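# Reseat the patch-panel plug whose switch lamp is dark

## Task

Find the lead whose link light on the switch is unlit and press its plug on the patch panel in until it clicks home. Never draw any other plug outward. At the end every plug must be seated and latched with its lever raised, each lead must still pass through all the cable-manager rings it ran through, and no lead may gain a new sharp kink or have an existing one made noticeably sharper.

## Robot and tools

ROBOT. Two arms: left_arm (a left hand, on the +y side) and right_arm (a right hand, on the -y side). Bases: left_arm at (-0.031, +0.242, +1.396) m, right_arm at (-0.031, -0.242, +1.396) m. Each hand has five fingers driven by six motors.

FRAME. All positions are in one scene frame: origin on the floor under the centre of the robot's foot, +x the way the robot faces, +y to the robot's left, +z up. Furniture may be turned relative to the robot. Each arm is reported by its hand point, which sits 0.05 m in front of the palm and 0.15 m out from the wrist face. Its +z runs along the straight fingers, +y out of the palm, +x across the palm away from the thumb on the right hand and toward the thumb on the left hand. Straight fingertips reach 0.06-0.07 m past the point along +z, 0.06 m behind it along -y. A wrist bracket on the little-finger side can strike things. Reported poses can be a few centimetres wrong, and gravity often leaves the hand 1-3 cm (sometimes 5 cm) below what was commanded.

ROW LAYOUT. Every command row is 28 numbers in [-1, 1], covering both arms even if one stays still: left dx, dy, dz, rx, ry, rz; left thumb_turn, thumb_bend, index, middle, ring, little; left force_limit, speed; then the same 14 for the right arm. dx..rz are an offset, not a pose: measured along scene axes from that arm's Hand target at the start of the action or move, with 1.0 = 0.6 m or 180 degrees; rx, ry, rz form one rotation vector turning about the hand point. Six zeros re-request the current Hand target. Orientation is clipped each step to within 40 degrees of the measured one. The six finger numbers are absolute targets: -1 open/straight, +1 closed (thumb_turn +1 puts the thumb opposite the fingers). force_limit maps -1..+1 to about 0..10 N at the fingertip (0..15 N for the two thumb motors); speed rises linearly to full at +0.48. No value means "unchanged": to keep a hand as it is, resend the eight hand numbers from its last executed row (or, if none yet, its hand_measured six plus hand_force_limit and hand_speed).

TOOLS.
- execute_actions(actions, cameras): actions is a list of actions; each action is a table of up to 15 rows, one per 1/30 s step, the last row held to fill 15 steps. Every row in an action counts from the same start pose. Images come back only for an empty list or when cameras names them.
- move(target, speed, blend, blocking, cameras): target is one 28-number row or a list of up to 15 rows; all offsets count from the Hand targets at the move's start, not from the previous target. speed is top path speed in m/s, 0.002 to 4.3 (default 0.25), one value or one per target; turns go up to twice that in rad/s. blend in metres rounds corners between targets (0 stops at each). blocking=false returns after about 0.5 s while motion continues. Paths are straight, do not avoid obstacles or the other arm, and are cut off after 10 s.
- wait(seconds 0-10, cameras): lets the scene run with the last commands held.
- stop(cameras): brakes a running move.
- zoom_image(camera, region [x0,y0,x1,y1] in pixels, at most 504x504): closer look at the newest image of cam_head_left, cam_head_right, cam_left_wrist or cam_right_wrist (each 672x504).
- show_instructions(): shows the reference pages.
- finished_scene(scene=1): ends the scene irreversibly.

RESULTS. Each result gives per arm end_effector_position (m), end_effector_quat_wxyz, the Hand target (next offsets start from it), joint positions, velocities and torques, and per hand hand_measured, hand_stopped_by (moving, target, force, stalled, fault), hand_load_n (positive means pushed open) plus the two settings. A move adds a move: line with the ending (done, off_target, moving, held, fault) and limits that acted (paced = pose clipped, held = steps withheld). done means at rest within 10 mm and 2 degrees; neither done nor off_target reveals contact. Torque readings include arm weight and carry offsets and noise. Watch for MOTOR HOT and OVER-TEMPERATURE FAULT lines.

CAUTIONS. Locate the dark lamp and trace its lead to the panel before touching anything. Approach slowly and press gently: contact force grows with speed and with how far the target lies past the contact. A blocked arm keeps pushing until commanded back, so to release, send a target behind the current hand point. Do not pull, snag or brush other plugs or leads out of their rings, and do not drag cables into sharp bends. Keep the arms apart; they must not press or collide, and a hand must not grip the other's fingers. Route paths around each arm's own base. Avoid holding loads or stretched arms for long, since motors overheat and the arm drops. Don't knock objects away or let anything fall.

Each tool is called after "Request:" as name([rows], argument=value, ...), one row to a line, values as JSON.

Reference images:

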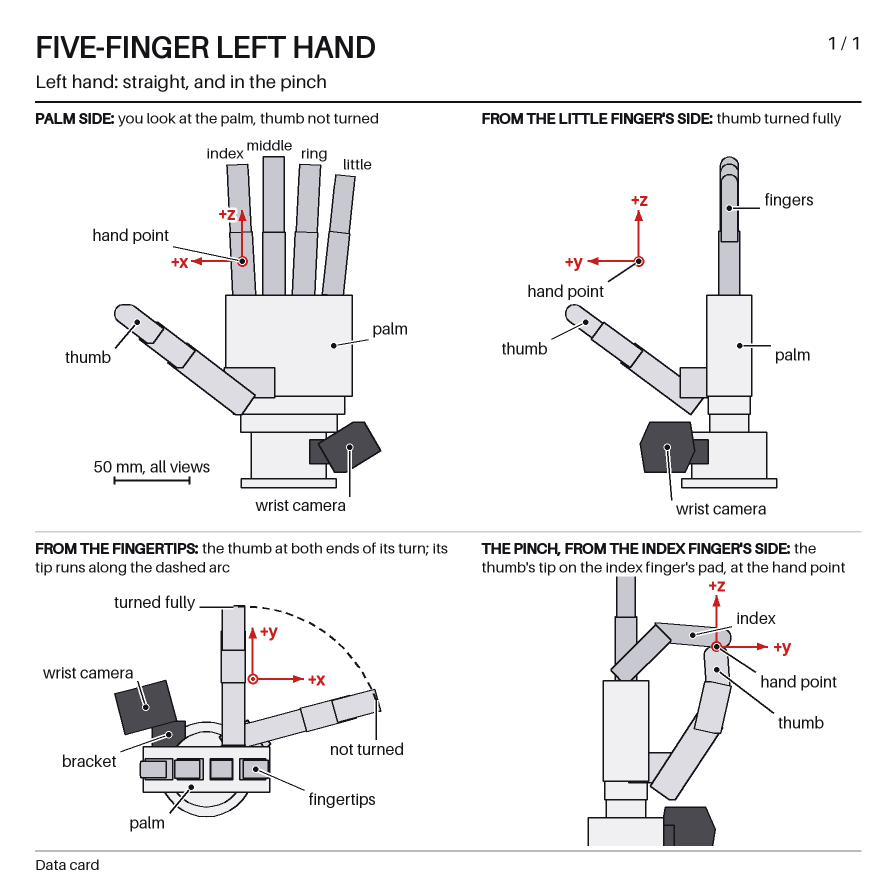

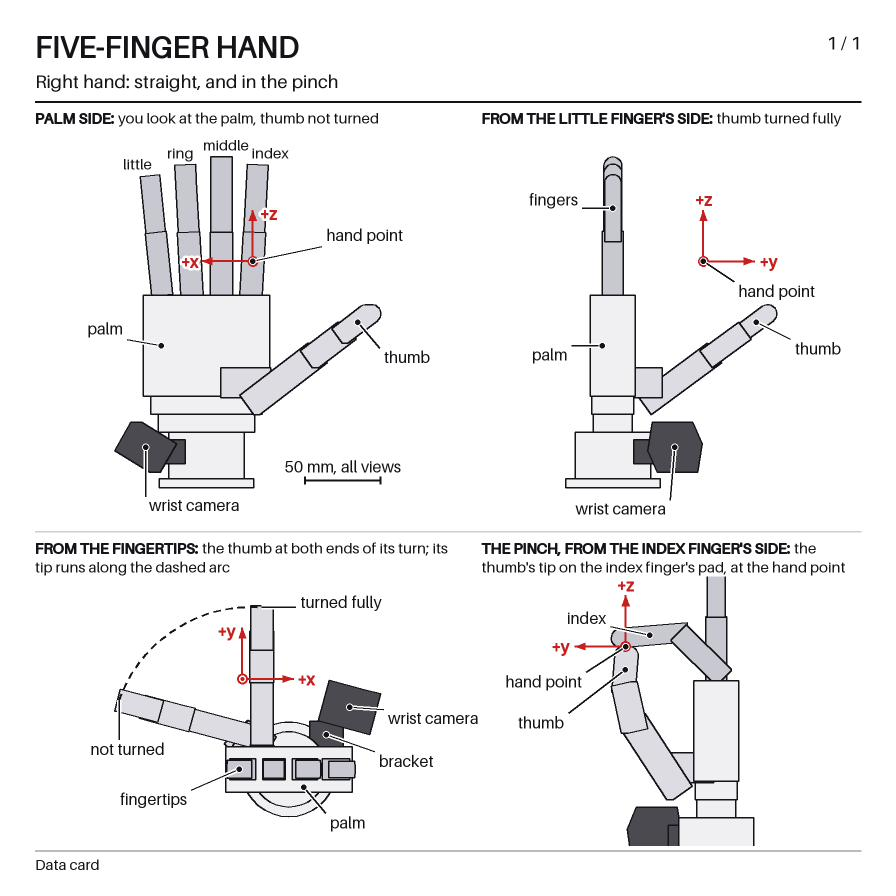

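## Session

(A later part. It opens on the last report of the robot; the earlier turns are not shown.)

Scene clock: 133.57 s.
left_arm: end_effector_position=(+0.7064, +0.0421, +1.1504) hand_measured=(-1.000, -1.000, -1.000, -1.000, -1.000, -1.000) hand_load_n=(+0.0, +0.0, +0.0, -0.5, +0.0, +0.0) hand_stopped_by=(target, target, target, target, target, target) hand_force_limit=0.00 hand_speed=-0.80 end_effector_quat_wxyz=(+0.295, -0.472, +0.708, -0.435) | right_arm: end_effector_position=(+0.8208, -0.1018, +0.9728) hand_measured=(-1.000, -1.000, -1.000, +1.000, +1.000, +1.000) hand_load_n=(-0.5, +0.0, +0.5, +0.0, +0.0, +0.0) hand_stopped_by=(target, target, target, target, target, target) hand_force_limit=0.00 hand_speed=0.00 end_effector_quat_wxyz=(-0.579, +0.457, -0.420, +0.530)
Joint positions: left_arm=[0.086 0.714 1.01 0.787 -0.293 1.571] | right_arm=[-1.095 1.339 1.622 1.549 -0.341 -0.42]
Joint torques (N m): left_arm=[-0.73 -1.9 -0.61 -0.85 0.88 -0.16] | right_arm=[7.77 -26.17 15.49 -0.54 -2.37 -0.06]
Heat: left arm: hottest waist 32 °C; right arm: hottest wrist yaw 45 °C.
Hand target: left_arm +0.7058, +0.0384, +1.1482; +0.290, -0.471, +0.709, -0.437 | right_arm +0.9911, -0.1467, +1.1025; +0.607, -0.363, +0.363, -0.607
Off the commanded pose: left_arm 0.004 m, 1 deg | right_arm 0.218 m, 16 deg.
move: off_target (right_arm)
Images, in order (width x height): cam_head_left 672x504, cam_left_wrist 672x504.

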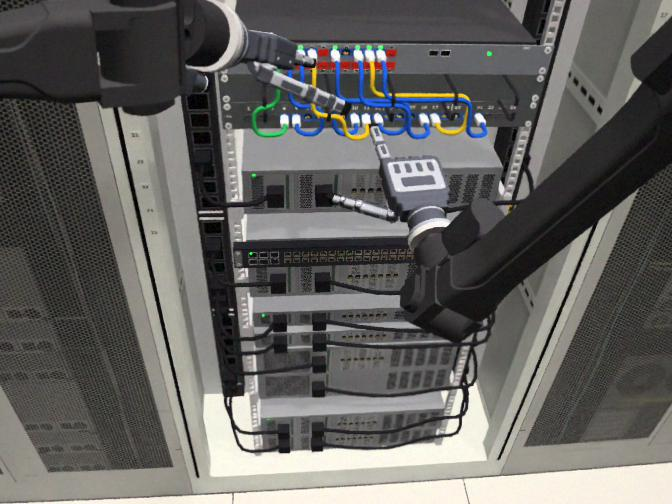

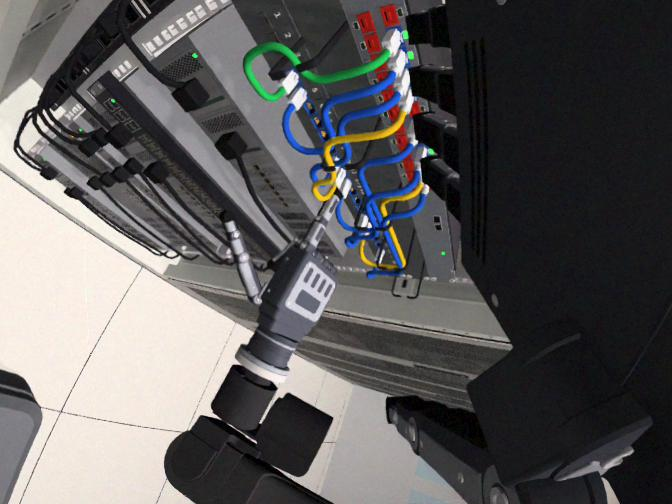

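Request:
move([
  [0,0,0,0,0,0,-1,-1,-1,-1,-1,-1,0,-0.8,0.04,-0.01,0.0,0,-0.01,0,-1,-1,-1,1,1,1,0,0],
  [0,0,0,0,0,0,-1,-1,-1,-1,-1,-1,0,-0.8,0.08,-0.02,0.0,0,-0.02,0,-1,-1,-1,1,1,1,0,0],
], speed=0.06, cameras=["cam_head_left","cam_left_wrist"])

Request:
zoom_image(camera="cam_head_left", region=[345, 105, 395, 135])

Request:
zoom_image(camera="cam_left_wrist", region=[310, 150, 370, 210])

Request:
zoom_image(camera="cam_head_left", region=[285, 30, 345, 80])

Scene clock: 138.10 s.
left_arm: end_effector_position=(+0.7064, +0.0421, +1.1504) hand_measured=(-1.000, -1.000, -1.000, -1.000, -1.000, -1.000) hand_load_n=(+0.0, +0.0, +0.0, +0.0, +0.0, +0.0) hand_stopped_by=(target, target, target, target, target, target) hand_force_limit=0.00 hand_speed=-0.80 end_effector_quat_wxyz=(+0.295, -0.472, +0.708, -0.435) | right_arm: end_effector_position=(+0.8256, -0.1030, +0.9722) hand_measured=(-1.000, -1.000, -1.000, +1.000, +1.000, +1.000) hand_load_n=(+0.0, +0.0, +1.5, +0.0, +0.0, +0.0) hand_stopped_by=(target, target, target, target, target, target) hand_force_limit=0.00 hand_speed=0.00 end_effector_quat_wxyz=(-0.608, +0.448, -0.406, +0.515)
Joint positions: left_arm=[0.086 0.714 1.01 0.787 -0.293 1.571] | right_arm=[-1.134 1.361 1.671 1.557 -0.385 -0.331]
Joint torques (N m): left_arm=[-0.62 -2.49 -0.66 -0.81 0.89 -0.15] | right_arm=[7.82 -26.64 19.28 -0.99 -0.43 -0.3]
Heat: left arm: hottest waist 32 °C; right arm: hottest elbow 43 °C.
Hand target: left_arm +0.7058, +0.0384, +1.1482; +0.290, -0.471, +0.709, -0.437 | right_arm +1.0391, -0.1587, +1.1023; +0.618, -0.344, +0.344, -0.618
Off the commanded pose: left_arm 0.004 m, 1 deg | right_arm 0.256 m, 18 deg.
move: off_target (right_arm)
Images, in order (width x height): cam_head_left 672x504, cam_left_wrist 672x504.

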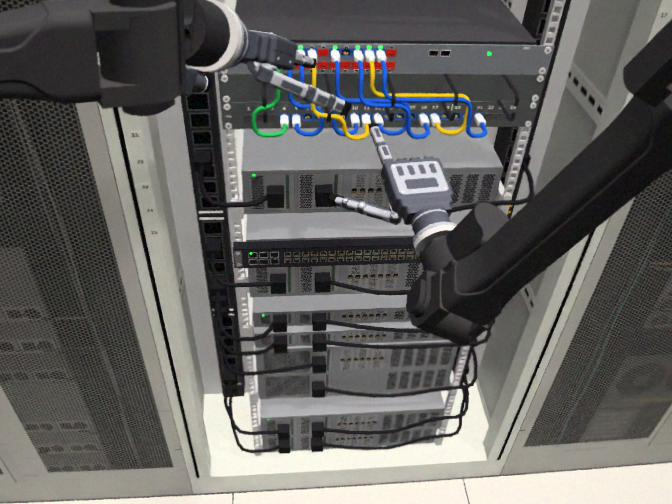

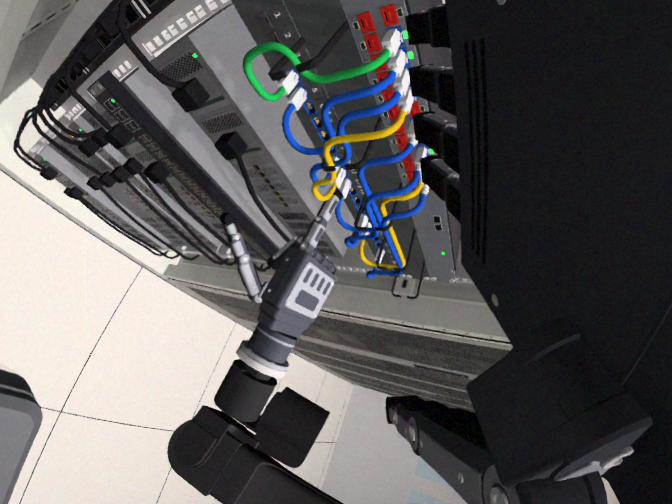

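Scaled by 10.080 from the camera's 672x504 image, which has a finer 960x720 frame.

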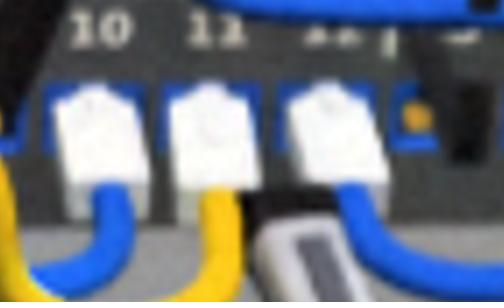

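Scaled by 8.400 from the camera's 672x504 image, which has a finer 960x720 frame.

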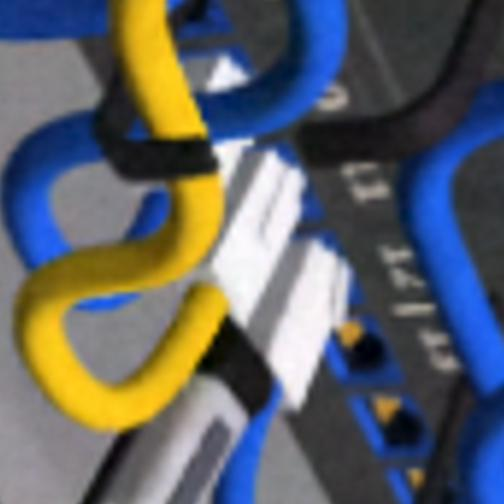

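Scaled by 8.400 from the camera's 672x504 image, which has a finer 960x720 frame.

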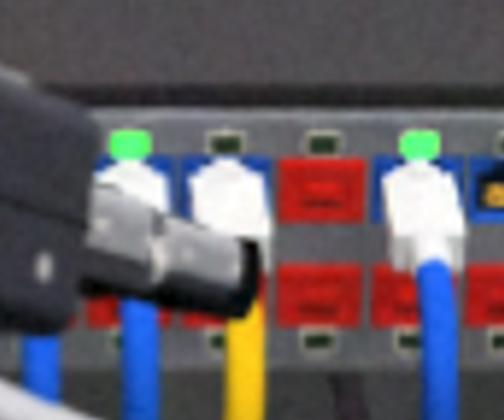

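Request:
move([
  [0,0,0,0,0,0,-1,-1,-1,-1,-1,-1,0,-0.8,0.0,0.02,0.0,0,0,-0.045,-1,-1,-1,1,1,1,0,0],
], speed=0.06, cameras=["cam_head_left","cam_left_wrist"])

Request:
zoom_image(camera="cam_head_left", region=[345, 105, 395, 135])

Request:
zoom_image(camera="cam_left_wrist", region=[310, 150, 370, 210])

Scene clock: 140.50 s.
left_arm: end_effector_position=(+0.7064, +0.0421, +1.1504) hand_measured=(-1.000, -1.000, -1.000, -1.000, -1.000, -1.000) hand_load_n=(-0.5, +0.0, +0.0, +0.0, +0.0, +0.0) hand_stopped_by=(target, target, target, target, target, target) hand_force_limit=0.00 hand_speed=-0.80 end_effector_quat_wxyz=(+0.295, -0.472, +0.708, -0.435) | right_arm: end_effector_position=(+0.8259, -0.1008, +0.9707) hand_measured=(-1.000, -1.000, -1.000, +1.000, +1.000, +1.000) hand_load_n=(+0.0, +0.0, +5.0, +0.0, +0.0, +0.0) hand_stopped_by=(target, target, target, target, target, target) hand_force_limit=0.00 hand_speed=0.00 end_effector_quat_wxyz=(-0.597, +0.438, -0.423, +0.522)
Joint positions: left_arm=[0.086 0.714 1.01 0.787 -0.293 1.571] | right_arm=[-1.107 1.369 1.67 1.563 -0.346 -0.352]
Joint torques (N m): left_arm=[-0.91 -2.67 -0.53 -0.87 0.91 -0.15] | right_arm=[13.22 -24.41 19.45 0.65 1.22 -1.43]
Heat: left arm: hottest waist 32 °C; right arm: hottest elbow 44 °C.
Hand target: left_arm +0.7058, +0.0384, +1.1482; +0.290, -0.471, +0.709, -0.437 | right_arm +1.0391, -0.1466, +1.1023; +0.573, -0.318, +0.368, -0.660
Off the commanded pose: left_arm 0.004 m, 1 deg | right_arm 0.255 m, 22 deg.
joint read past its limit (right arm) — joint 4 (wrist pitch), upper limit.
move: off_target (right_arm)
Images, in order (width x height): cam_head_left 672x504, cam_left_wrist 672x504.

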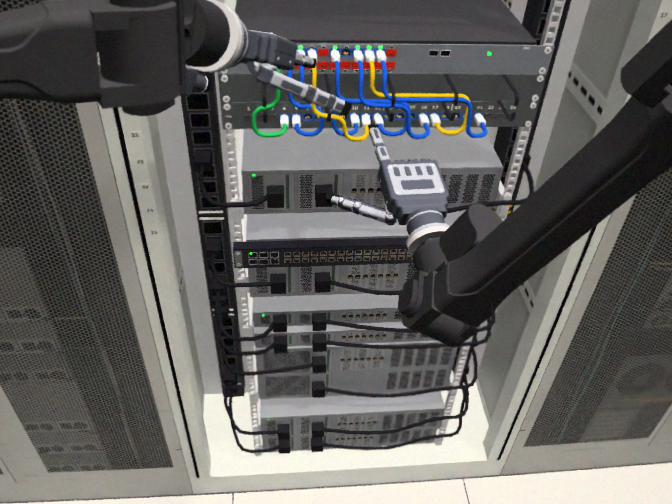

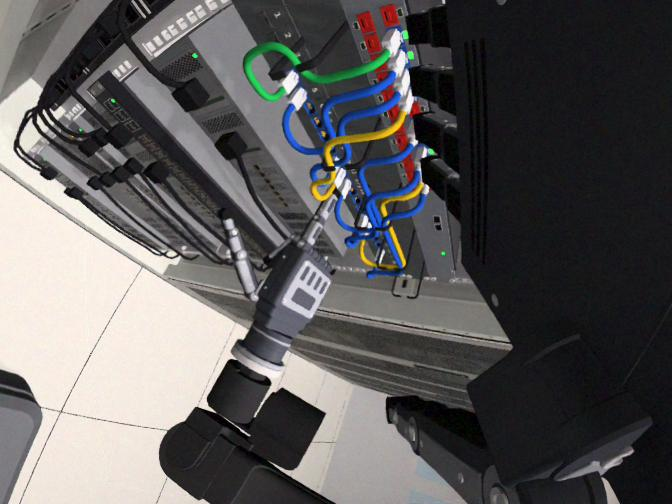

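Scaled by 10.080 from the camera's 672x504 image, which has a finer 960x720 frame.

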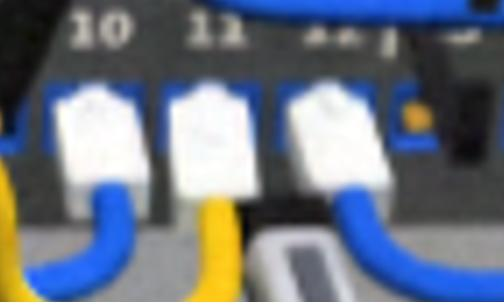

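Scaled by 8.400 from the camera's 672x504 image, which has a finer 960x720 frame.

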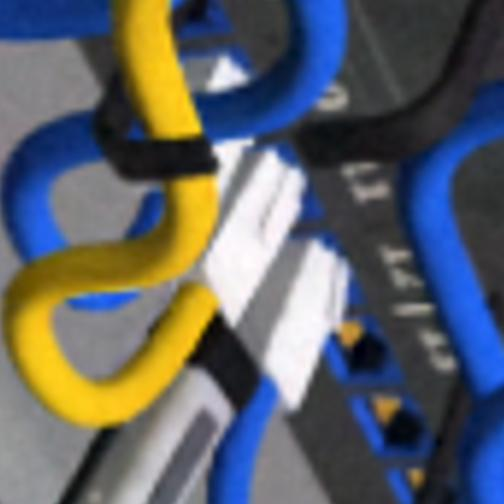

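Request:
zoom_image(camera="cam_left_wrist", region=[200, 160, 400, 360])

Request:
zoom_image(camera="cam_head_left", region=[300, 100, 500, 250])

Scaled by 2.520 from the camera's 672x504 image, which has a finer 960x720 frame.

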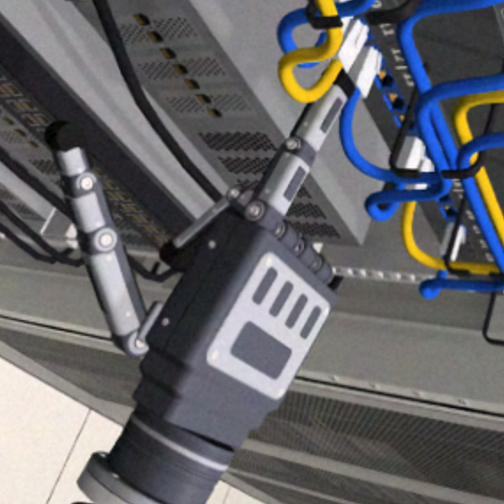

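Scaled by 2.520 from the camera's 672x504 image, which has a finer 960x720 frame.

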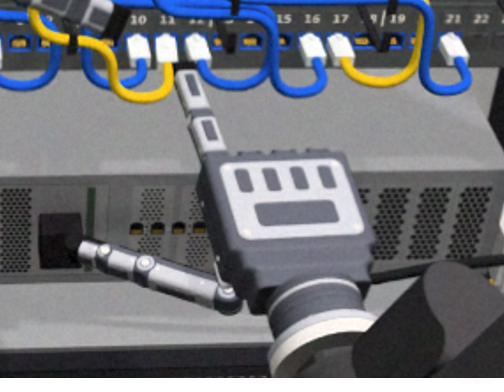

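Request:
zoom_image(camera="cam_left_wrist", region=[250, 170, 350, 270])

Request:
zoom_image(camera="cam_head_left", region=[330, 120, 450, 210])

Scaled by 5.040 from the camera's 672x504 image, which has a finer 960x720 frame.

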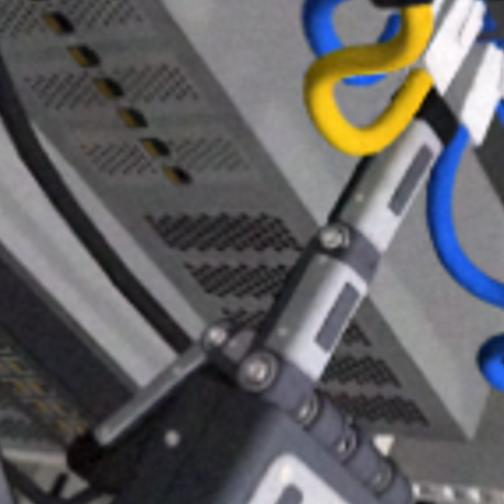

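Scaled by 4.200 from the camera's 672x504 image, which has a finer 960x720 frame.

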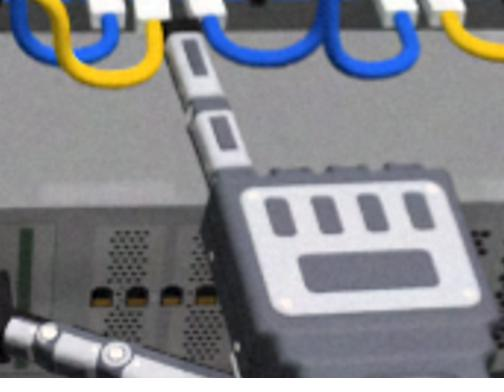

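Request:
wait(seconds=0, cameras=["cam_right_wrist", "cam_left_wrist"])

Request:
zoom_image(camera="cam_right_wrist", region=[200, 0, 500, 300])

Scene clock: 143.77 s.
left_arm: end_effector_position=(+0.7064, +0.0421, +1.1504) hand_measured=(-1.000, -1.000, -1.000, -1.000, -1.000, -1.000) hand_load_n=(-0.5, +0.0, +0.0, +0.0, +0.0, +0.0) hand_stopped_by=(target, target, target, target, target, target) hand_force_limit=0.00 hand_speed=-0.80 end_effector_quat_wxyz=(+0.295, -0.472, +0.708, -0.435) | right_arm: end_effector_position=(+0.8259, -0.1007, +0.9707) hand_measured=(-1.000, -1.000, -1.000, +1.000, +1.000, +1.000) hand_load_n=(+0.0, +0.0, +5.0, +0.0, +0.0, +0.0) hand_stopped_by=(target, target, target, target, target, target) hand_force_limit=0.00 hand_speed=0.00 end_effector_quat_wxyz=(-0.597, +0.438, -0.424, +0.522)
Joint positions: left_arm=[0.086 0.714 1.01 0.787 -0.293 1.571] | right_arm=[-1.107 1.369 1.67 1.563 -0.346 -0.352]
Joint torques (N m): left_arm=[-0.97 -1.55 -0.79 -0.7 0.88 -0.17] | right_arm=[13.16 -24.12 19.44 0.59 1.23 -1.43]
Heat: left arm: hottest waist 32 °C; right arm: hottest elbow 44 °C.
Hand target: left_arm +0.7058, +0.0384, +1.1482; +0.290, -0.471, +0.709, -0.437 | right_arm +1.0391, -0.1466, +1.1023; +0.573, -0.319, +0.368, -0.660
Off the commanded pose: left_arm 0.004 m, 1 deg | right_arm 0.255 m, 22 deg.
joint read past its limit (right arm) — joint 4 (wrist pitch), upper limit.
Images, in order (width x height): cam_left_wrist 672x504, cam_right_wrist 672x504.

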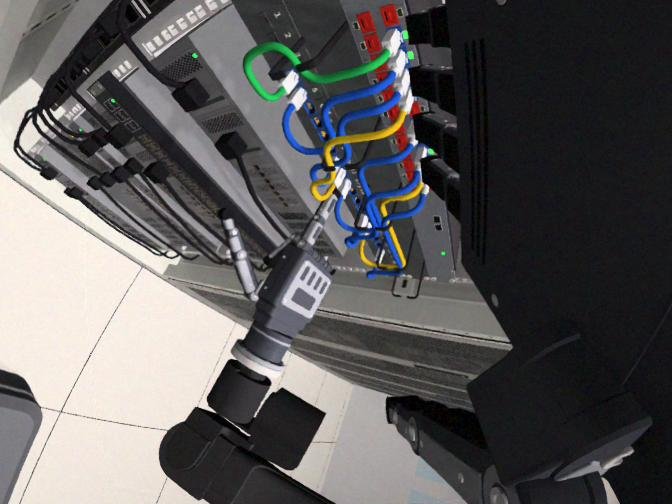

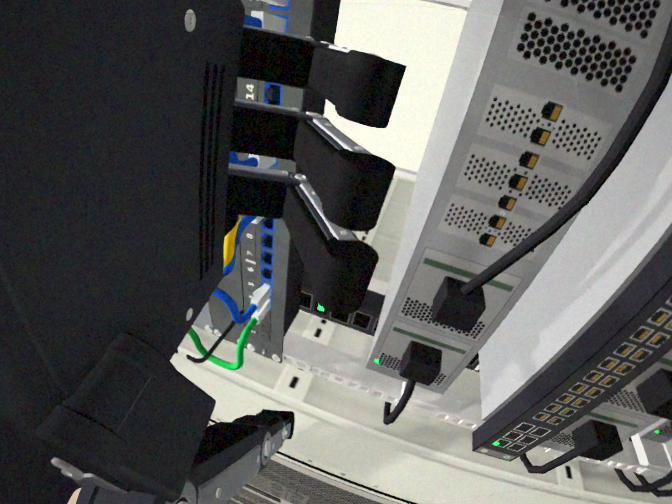

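Scaled by 1.680 from the camera's 672x504 image, which has a finer 960x720 frame.

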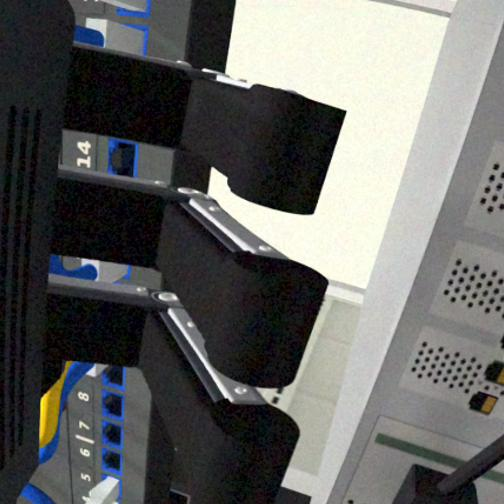

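Request:
move([
  [0,0,0,0,0,0,-1,-1,-1,-1,-1,-1,0,-0.8,-0.3985,0.0777,-0.2172,0.0158,0.129,0.0055,-1,-1,-1,1,1,1,0,0],
  [0,0,0,0,0,0,-1,-1,-1,-1,-1,-1,0,-0.8,-0.47,0.0777,-0.2172,0.0158,0.129,0.0055,-1,-1,-1,1,1,1,0,0],
  [0,0,0,0,0,0,-1,-1,-1,-1,-1,-1,0,-0.8,-0.47,0.08,-0.1738,0.0316,0.2579,0.0111,-1,-1,-1,1,1,1,0,0],
], speed=[0.15, 0.06, 0.15], cameras=["cam_head_left","cam_head_right","cam_left_wrist","cam_right_wrist"])

Scene clock: 149.97 s.
left_arm: end_effector_position=(+0.7064, +0.0421, +1.1504) hand_measured=(-1.000, -1.000, -1.000, -1.000, -1.000, -1.000) hand_load_n=(+0.0, +0.0, +0.0, +0.0, +0.0, +0.0) hand_stopped_by=(target, target, target, target, target, target) hand_force_limit=0.00 hand_speed=-0.80 end_effector_quat_wxyz=(+0.295, -0.472, +0.708, -0.435) | right_arm: end_effector_position=(+0.7560, -0.1002, +0.9916) hand_measured=(-1.000, -1.000, -1.000, +1.000, +1.000, +1.000) hand_load_n=(+0.0, +0.0, +0.0, +0.0, +0.0, +0.0) hand_stopped_by=(target, target, target, target, target, target) hand_force_limit=0.00 hand_speed=0.00 end_effector_quat_wxyz=(-0.406, +0.532, -0.586, +0.456)
Joint positions: left_arm=[0.086 0.714 1.01 0.787 -0.293 1.571] | right_arm=[-0.814 1.069 1.236 1.326 0.075 -0.764]
Joint torques (N m): left_arm=[-1.61 -1.73 -0.49 -0.92 0.86 -0.19] | right_arm=[4.19 -13.1 0.76 1.24 -0.55 -0.1]
Heat: left arm: hottest waist 32 °C; right arm: hottest elbow 44 °C.
Hand target: left_arm +0.7058, +0.0384, +1.1482; +0.290, -0.471, +0.709, -0.437 | right_arm +0.7572, -0.0987, +0.9981; +0.407, -0.531, +0.589, -0.453
Off the commanded pose: left_arm 0.004 m, 1 deg | right_arm 0.007 m, 1 deg.
move: done

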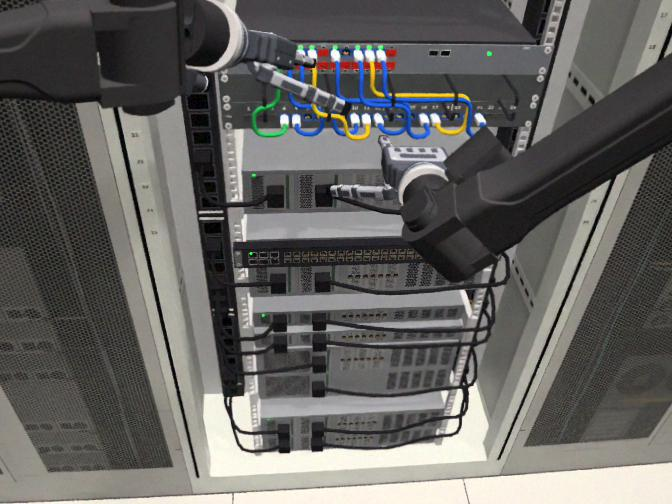

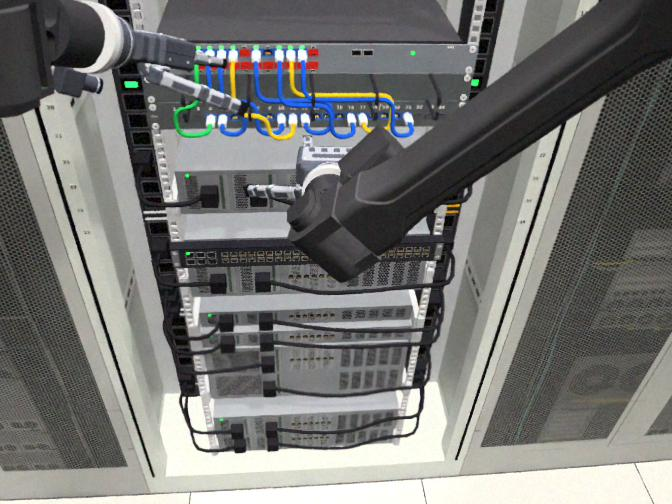

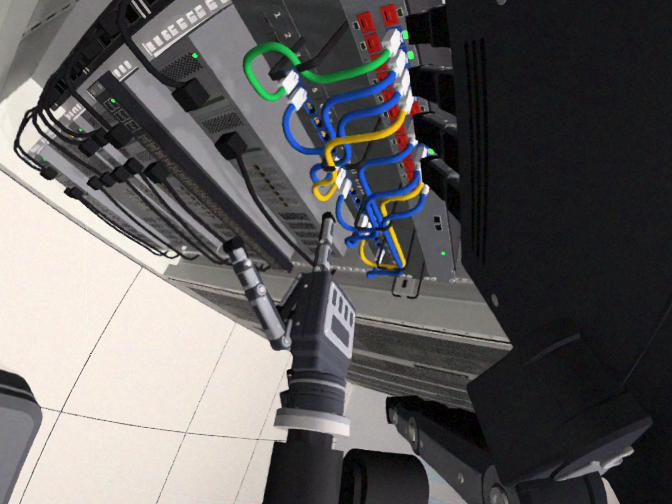

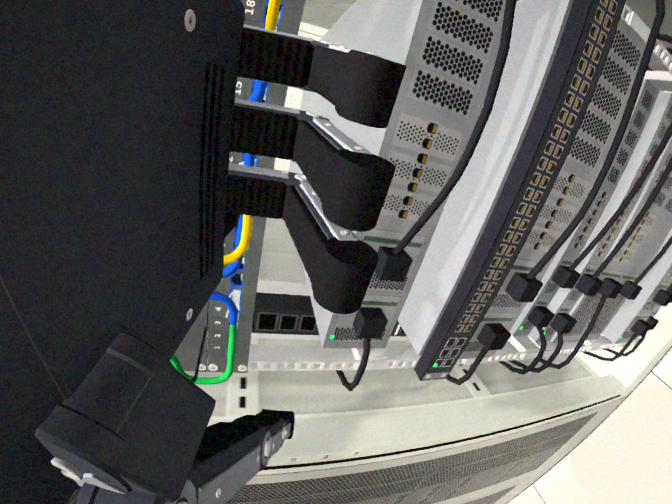

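Request:
zoom_image(camera="cam_head_left", region=[340, 100, 400, 145])

Request:
zoom_image(camera="cam_head_right", region=[265, 100, 325, 145])

Request:
zoom_image(camera="cam_left_wrist", region=[310, 150, 370, 210])

Scaled by 8.400 from the camera's 672x504 image, which has a finer 960x720 frame.

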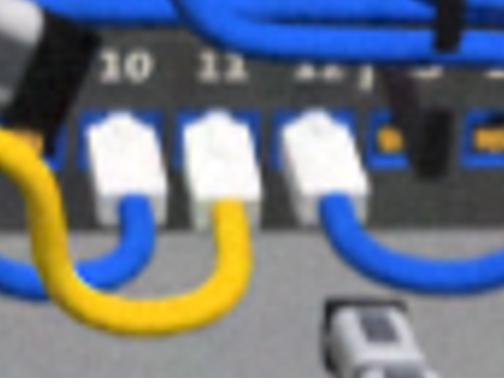

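Scaled by 8.400 from the camera's 672x504 image, which has a finer 960x720 frame.

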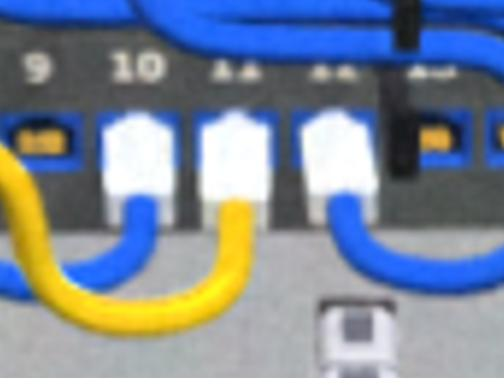

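Scaled by 8.400 from the camera's 672x504 image, which has a finer 960x720 frame.

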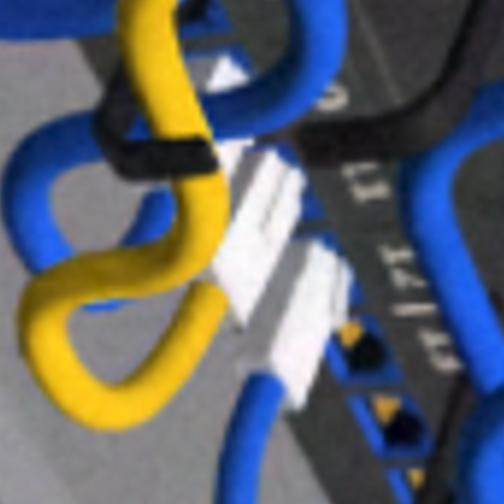

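Request:
move([
  [0,0,0,0,0,0,-1,-1,-1,-1,-1,-1,0,-0.8,0.01,0.036,0.014,0,0,0,-1,-1,-1,1,1,1,0,0],
  [0,0,0,0,0,0,-1,-1,-1,-1,-1,-1,0,-0.8,0.035,0.036,0.014,0,0,0,-1,-1,-1,1,1,1,0,0],
], speed=0.06, cameras=["cam_head_left","cam_head_right","cam_left_wrist"])

Request:
zoom_image(camera="cam_head_left", region=[340, 100, 400, 145])

Request:
zoom_image(camera="cam_left_wrist", region=[310, 150, 370, 210])

Scene clock: 152.13 s.
left_arm: end_effector_position=(+0.7064, +0.0421, +1.1504) hand_measured=(-1.000, -1.000, -1.000, -1.000, -1.000, -1.000) hand_load_n=(+0.0, +0.0, +0.0, +0.0, +0.0, -0.5) hand_stopped_by=(target, target, target, target, target, target) hand_force_limit=0.00 hand_speed=-0.80 end_effector_quat_wxyz=(+0.295, -0.472, +0.708, -0.435) | right_arm: end_effector_position=(+0.7796, -0.0914, +1.0111) hand_measured=(-1.000, -1.000, -1.000, +1.000, +1.000, +1.000) hand_load_n=(+0.0, +0.0, +0.0, +0.0, +0.0, +0.0) hand_stopped_by=(target, target, target, target, target, target) hand_force_limit=0.00 hand_speed=0.00 end_effector_quat_wxyz=(-0.405, +0.528, -0.586, +0.462)
Joint positions: left_arm=[0.086 0.714 1.01 0.787 -0.293 1.571] | right_arm=[-0.727 1.07 1.286 1.299 0.082 -0.852]
Joint torques (N m): left_arm=[-0.91 -1.9 -0.55 -0.84 0.86 -0.19] | right_arm=[4.48 -9.93 2.07 1.13 -0.62 -0.13]
Heat: left arm: hottest waist 32 °C; right arm: hottest elbow 44 °C.
Hand target: left_arm +0.7058, +0.0384, +1.1482; +0.290, -0.471, +0.709, -0.437 | right_arm +0.7780, -0.0770, +1.0064; +0.407, -0.531, +0.589, -0.453
Off the commanded pose: left_arm 0.004 m, 1 deg | right_arm 0.015 m, 1 deg.
move: off_target (right_arm)
Images, in order (width x height): cam_head_left 672x504, cam_head_right 672x504, cam_left_wrist 672x504.

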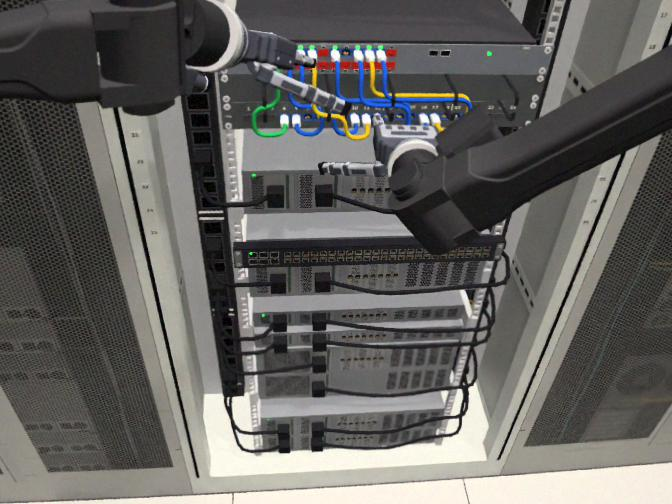

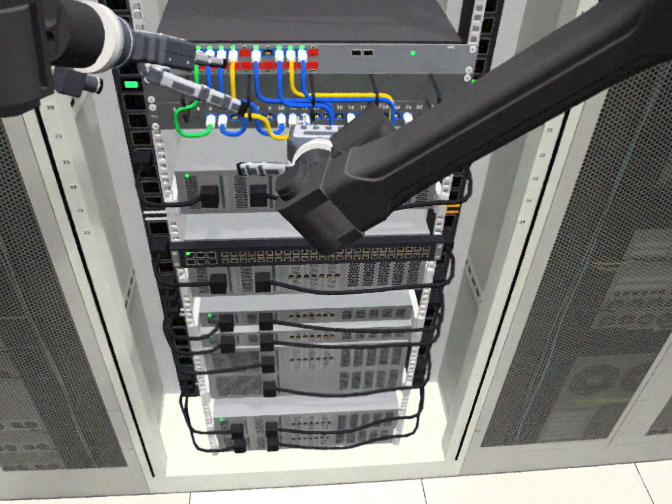

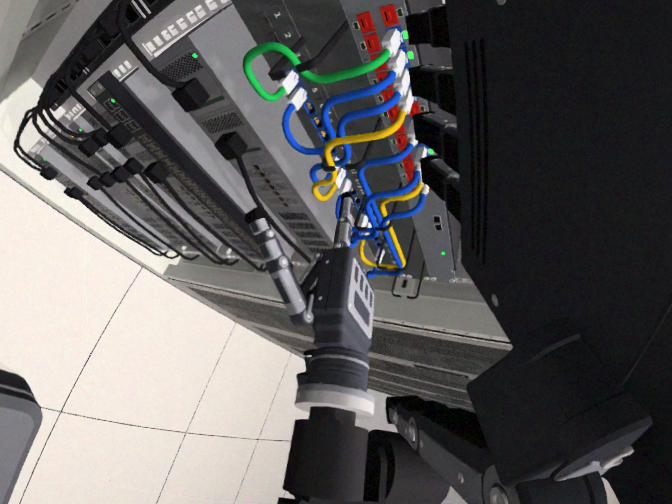

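Scaled by 8.400 from the camera's 672x504 image, which has a finer 960x720 frame.

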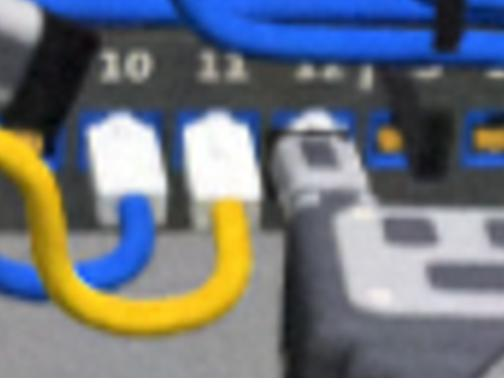

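Scaled by 8.400 from the camera's 672x504 image, which has a finer 960x720 frame.

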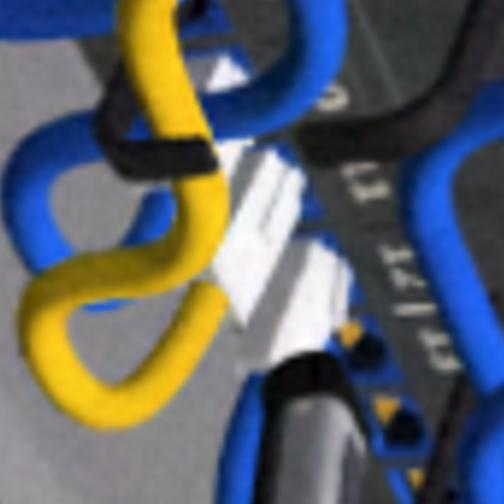

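Request:
move([
  [0,0,0,0,0,0,-1,-1,-1,-1,-1,-1,0,-0.8,-0.03,0.0,0.0,0,0,0,-1,-1,-1,1,1,1,0,0],
  [0,0,0,0,0,0,-1,-1,-1,-1,-1,-1,0,-0.8,-0.03,0.004,-0.03,0,0,0,-1,-1,-1,1,1,1,0,0],
], speed=0.06)

Scene clock: 154.03 s.
left_arm: end_effector_position=(+0.7064, +0.0421, +1.1504) hand_measured=(-1.000, -1.000, -1.000, -1.000, -1.000, -1.000) hand_load_n=(+0.0, +0.0, +0.0, +0.0, +0.0, +0.0) hand_stopped_by=(target, target, target, target, target, target) hand_force_limit=0.00 hand_speed=-0.80 end_effector_quat_wxyz=(+0.295, -0.472, +0.708, -0.435) | right_arm: end_effector_position=(+0.7615, -0.0742, +0.9989) hand_measured=(-1.000, -1.000, -1.000, +1.000, +1.000, +1.000) hand_load_n=(+0.0, +0.0, +0.0, +0.0, +0.0, +0.0) hand_stopped_by=(target, target, target, target, target, target) hand_force_limit=0.00 hand_speed=0.00 end_effector_quat_wxyz=(-0.412, +0.528, -0.593, +0.448)
Joint positions: left_arm=[0.086 0.714 1.01 0.787 -0.293 1.571] | right_arm=[-0.736 1.099 1.263 1.326 0.081 -0.816]
Joint torques (N m): left_arm=[-1.73 -2.49 -0.68 -0.9 0.9 -0.18] | right_arm=[1.49 -9.52 1.98 1.87 -0.73 0.03]
Heat: left arm: hottest waist 32 °C; right arm: hottest elbow 44 °C.
Hand target: left_arm +0.7058, +0.0384, +1.1482; +0.290, -0.471, +0.709, -0.437 | right_arm +0.7601, -0.0747, +0.9885; +0.407, -0.531, +0.589, -0.453
Off the commanded pose: left_arm 0.004 m, 1 deg | right_arm 0.011 m, 1 deg.
move: off_target (right_arm)

Request:
move([
  [0,0,0,0,0,0,-1,-1,-1,-1,-1,-1,0,-0.8,-0.02,0.0,0.0,0,0,0,-1,-1,-1,1,1,1,0,0],
  [0,0,0,0,0,0,-1,-1,-1,-1,-1,-1,0,-0.8,-0.02,-0.04,0.0,0,0,0,-1,-1,-1,1,1,1,0,0],
], speed=0.06, cameras=["cam_head_left","cam_left_wrist"])

Request:
zoom_image(camera="cam_left_wrist", region=[290, 140, 370, 220])

Scene clock: 156.20 s.
left_arm: end_effector_position=(+0.7064, +0.0421, +1.1504) hand_measured=(-1.000, -1.000, -1.000, -1.000, -1.000, -1.000) hand_load_n=(-0.5, +0.0, +0.0, +0.0, +0.0, +0.0) hand_stopped_by=(target, target, target, target, target, target) hand_force_limit=0.00 hand_speed=-0.80 end_effector_quat_wxyz=(+0.295, -0.472, +0.708, -0.435) | right_arm: end_effector_position=(+0.7477, -0.0894, +0.9889) hand_measured=(-1.000, -1.000, -1.000, +1.000, +1.000, +1.000) hand_load_n=(+0.0, +0.0, +0.0, +0.0, +0.0, +0.0) hand_stopped_by=(target, target, target, target, target, target) hand_force_limit=0.00 hand_speed=0.00 end_effector_quat_wxyz=(-0.409, +0.528, -0.593, +0.450)
Joint positions: left_arm=[0.086 0.714 1.01 0.787 -0.293 1.571] | right_arm=[-0.801 1.086 1.226 1.348 0.079 -0.755]
Joint torques (N m): left_arm=[-0.73 -2.2 -0.49 -0.92 0.91 -0.17] | right_arm=[1.26 -12.86 0.62 1.24 -0.82 0.04]
Heat: left arm: hottest waist 32 °C; right arm: hottest elbow 43 °C.
Hand target: left_arm +0.7058, +0.0384, +1.1482; +0.290, -0.471, +0.709, -0.437 | right_arm +0.7481, -0.0986, +0.9885; +0.407, -0.531, +0.589, -0.453
Off the commanded pose: left_arm 0.004 m, 1 deg | right_arm 0.009 m, 1 deg.
move: done
Images, in order (width x height): cam_head_left 672x504, cam_left_wrist 672x504.

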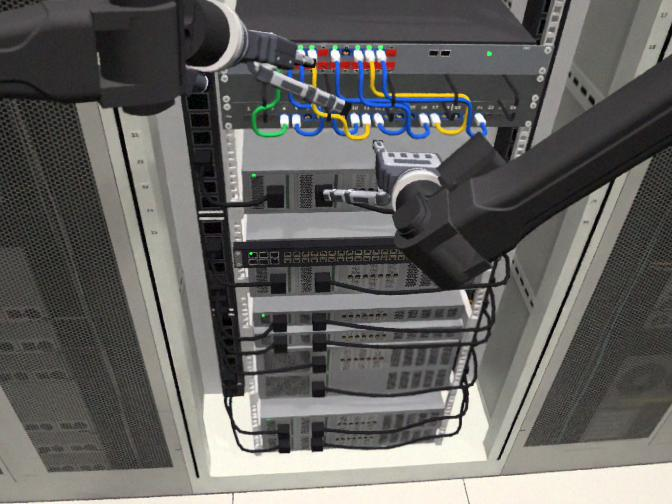

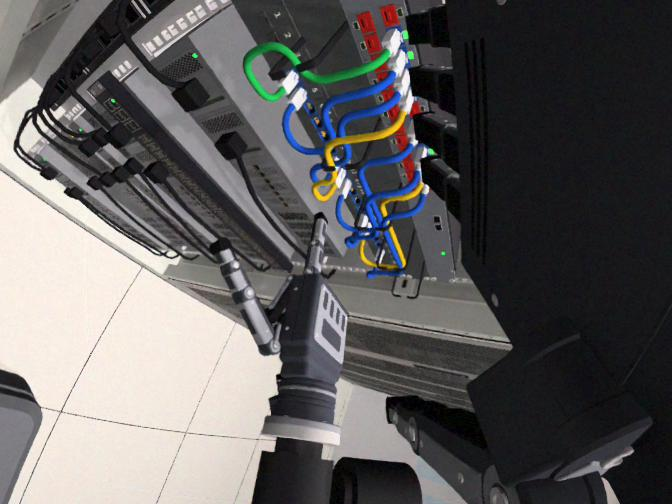

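Scaled by 6.300 from the camera's 672x504 image, which has a finer 960x720 frame.

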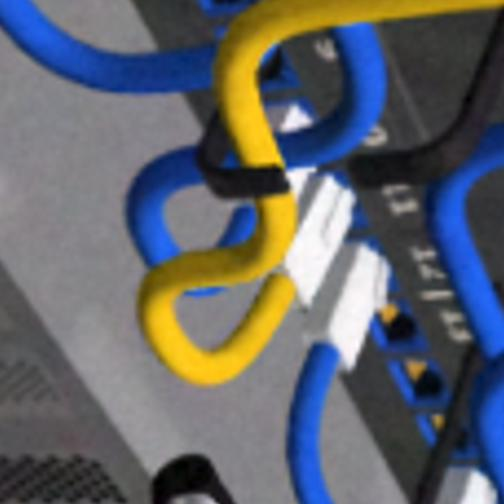

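Request:
move([
  [0,0,0,0,0,0,-1,-1,-1,-1,-1,-1,0,-0.8,0.03,0.005,0.02,0,0,0,-1,-1,-1,1,1,1,0,0],
], speed=0.06)

Scene clock: 157.43 s.
left_arm: end_effector_position=(+0.7064, +0.0421, +1.1504) hand_measured=(-1.000, -1.000, -1.000, -1.000, -1.000, -1.000) hand_load_n=(+0.0, +0.0, -0.5, +0.0, +0.0, +0.0) hand_stopped_by=(target, target, target, target, target, target) hand_force_limit=0.00 hand_speed=-0.80 end_effector_quat_wxyz=(+0.295, -0.472, +0.708, -0.435) | right_arm: end_effector_position=(+0.7556, -0.0919, +0.9902) hand_measured=(-1.000, -1.000, -1.000, +1.000, +1.000, +1.000) hand_load_n=(+0.0, +0.0, +0.0, +0.0, +0.0, +0.0) hand_stopped_by=(target, target, target, target, target, target) hand_force_limit=0.00 hand_speed=0.00 end_effector_quat_wxyz=(-0.405, +0.539, -0.587, +0.449)
Joint positions: left_arm=[0.086 0.714 1.01 0.787 -0.293 1.571] | right_arm=[-0.795 1.075 1.242 1.308 0.079 -0.784]
Joint torques (N m): left_arm=[-0.79 -2.43 -0.64 -0.79 0.88 -0.15] | right_arm=[4.37 -12.92 2 1.25 -0.68 -0.09]
Heat: left arm: hottest waist 32 °C; right arm: hottest elbow 43 °C.
Hand target: left_arm +0.7058, +0.0384, +1.1482; +0.290, -0.471, +0.709, -0.437 | right_arm +0.7662, -0.0957, +1.0006; -0.407, +0.531, -0.590, +0.453
Off the commanded pose: left_arm 0.004 m, 1 deg | right_arm 0.015 m, 1 deg.
move: off_target (right_arm)

Request:
move([
  [0,0,0,0,0,0,-1,-1,-1,-1,-1,-1,0,-0.8,0.02,0.0,0.01,0,0,0,-1,-1,-1,1,1,1,0,0],
], speed=0.06)

Scene clock: 158.53 s.
left_arm: end_effector_position=(+0.7064, +0.0421, +1.1504) hand_measured=(-1.000, -1.000, -1.000, -1.000, -1.000, -1.000) hand_load_n=(-0.5, +0.0, +0.0, +0.0, +0.0, -0.5) hand_stopped_by=(target, target, target, target, target, target) hand_force_limit=0.00 hand_speed=-0.80 end_effector_quat_wxyz=(+0.295, -0.472, +0.708, -0.435) | right_arm: end_effector_position=(+0.7669, -0.0903, +0.9958) hand_measured=(-1.000, -1.000, -1.000, +1.000, +1.000, +1.000) hand_load_n=(-0.5, +0.0, +0.0, +0.0, +0.0, +0.0) hand_stopped_by=(target, target, target, target, target, target) hand_force_limit=0.00 hand_speed=0.00 end_effector_quat_wxyz=(-0.405, +0.539, -0.586, +0.448)
Joint positions: left_arm=[0.086 0.714 1.01 0.787 -0.293 1.571] | right_arm=[-0.772 1.07 1.266 1.279 0.079 -0.807]
Joint torques (N m): left_arm=[-0.73 -2.55 -0.75 -0.61 0.89 -0.16] | right_arm=[4.25 -12.92 2.21 1.16 -0.62 -0.11]
Heat: left arm: hottest waist 32 °C; right arm: hottest elbow 43 °C.
Hand target: left_arm +0.7058, +0.0384, +1.1482; +0.290, -0.471, +0.709, -0.437 | right_arm +0.7781, -0.0956, +1.0065; -0.407, +0.531, -0.590, +0.453
Off the commanded pose: left_arm 0.004 m, 1 deg | right_arm 0.017 m, 1 deg.
move: off_target (right_arm)


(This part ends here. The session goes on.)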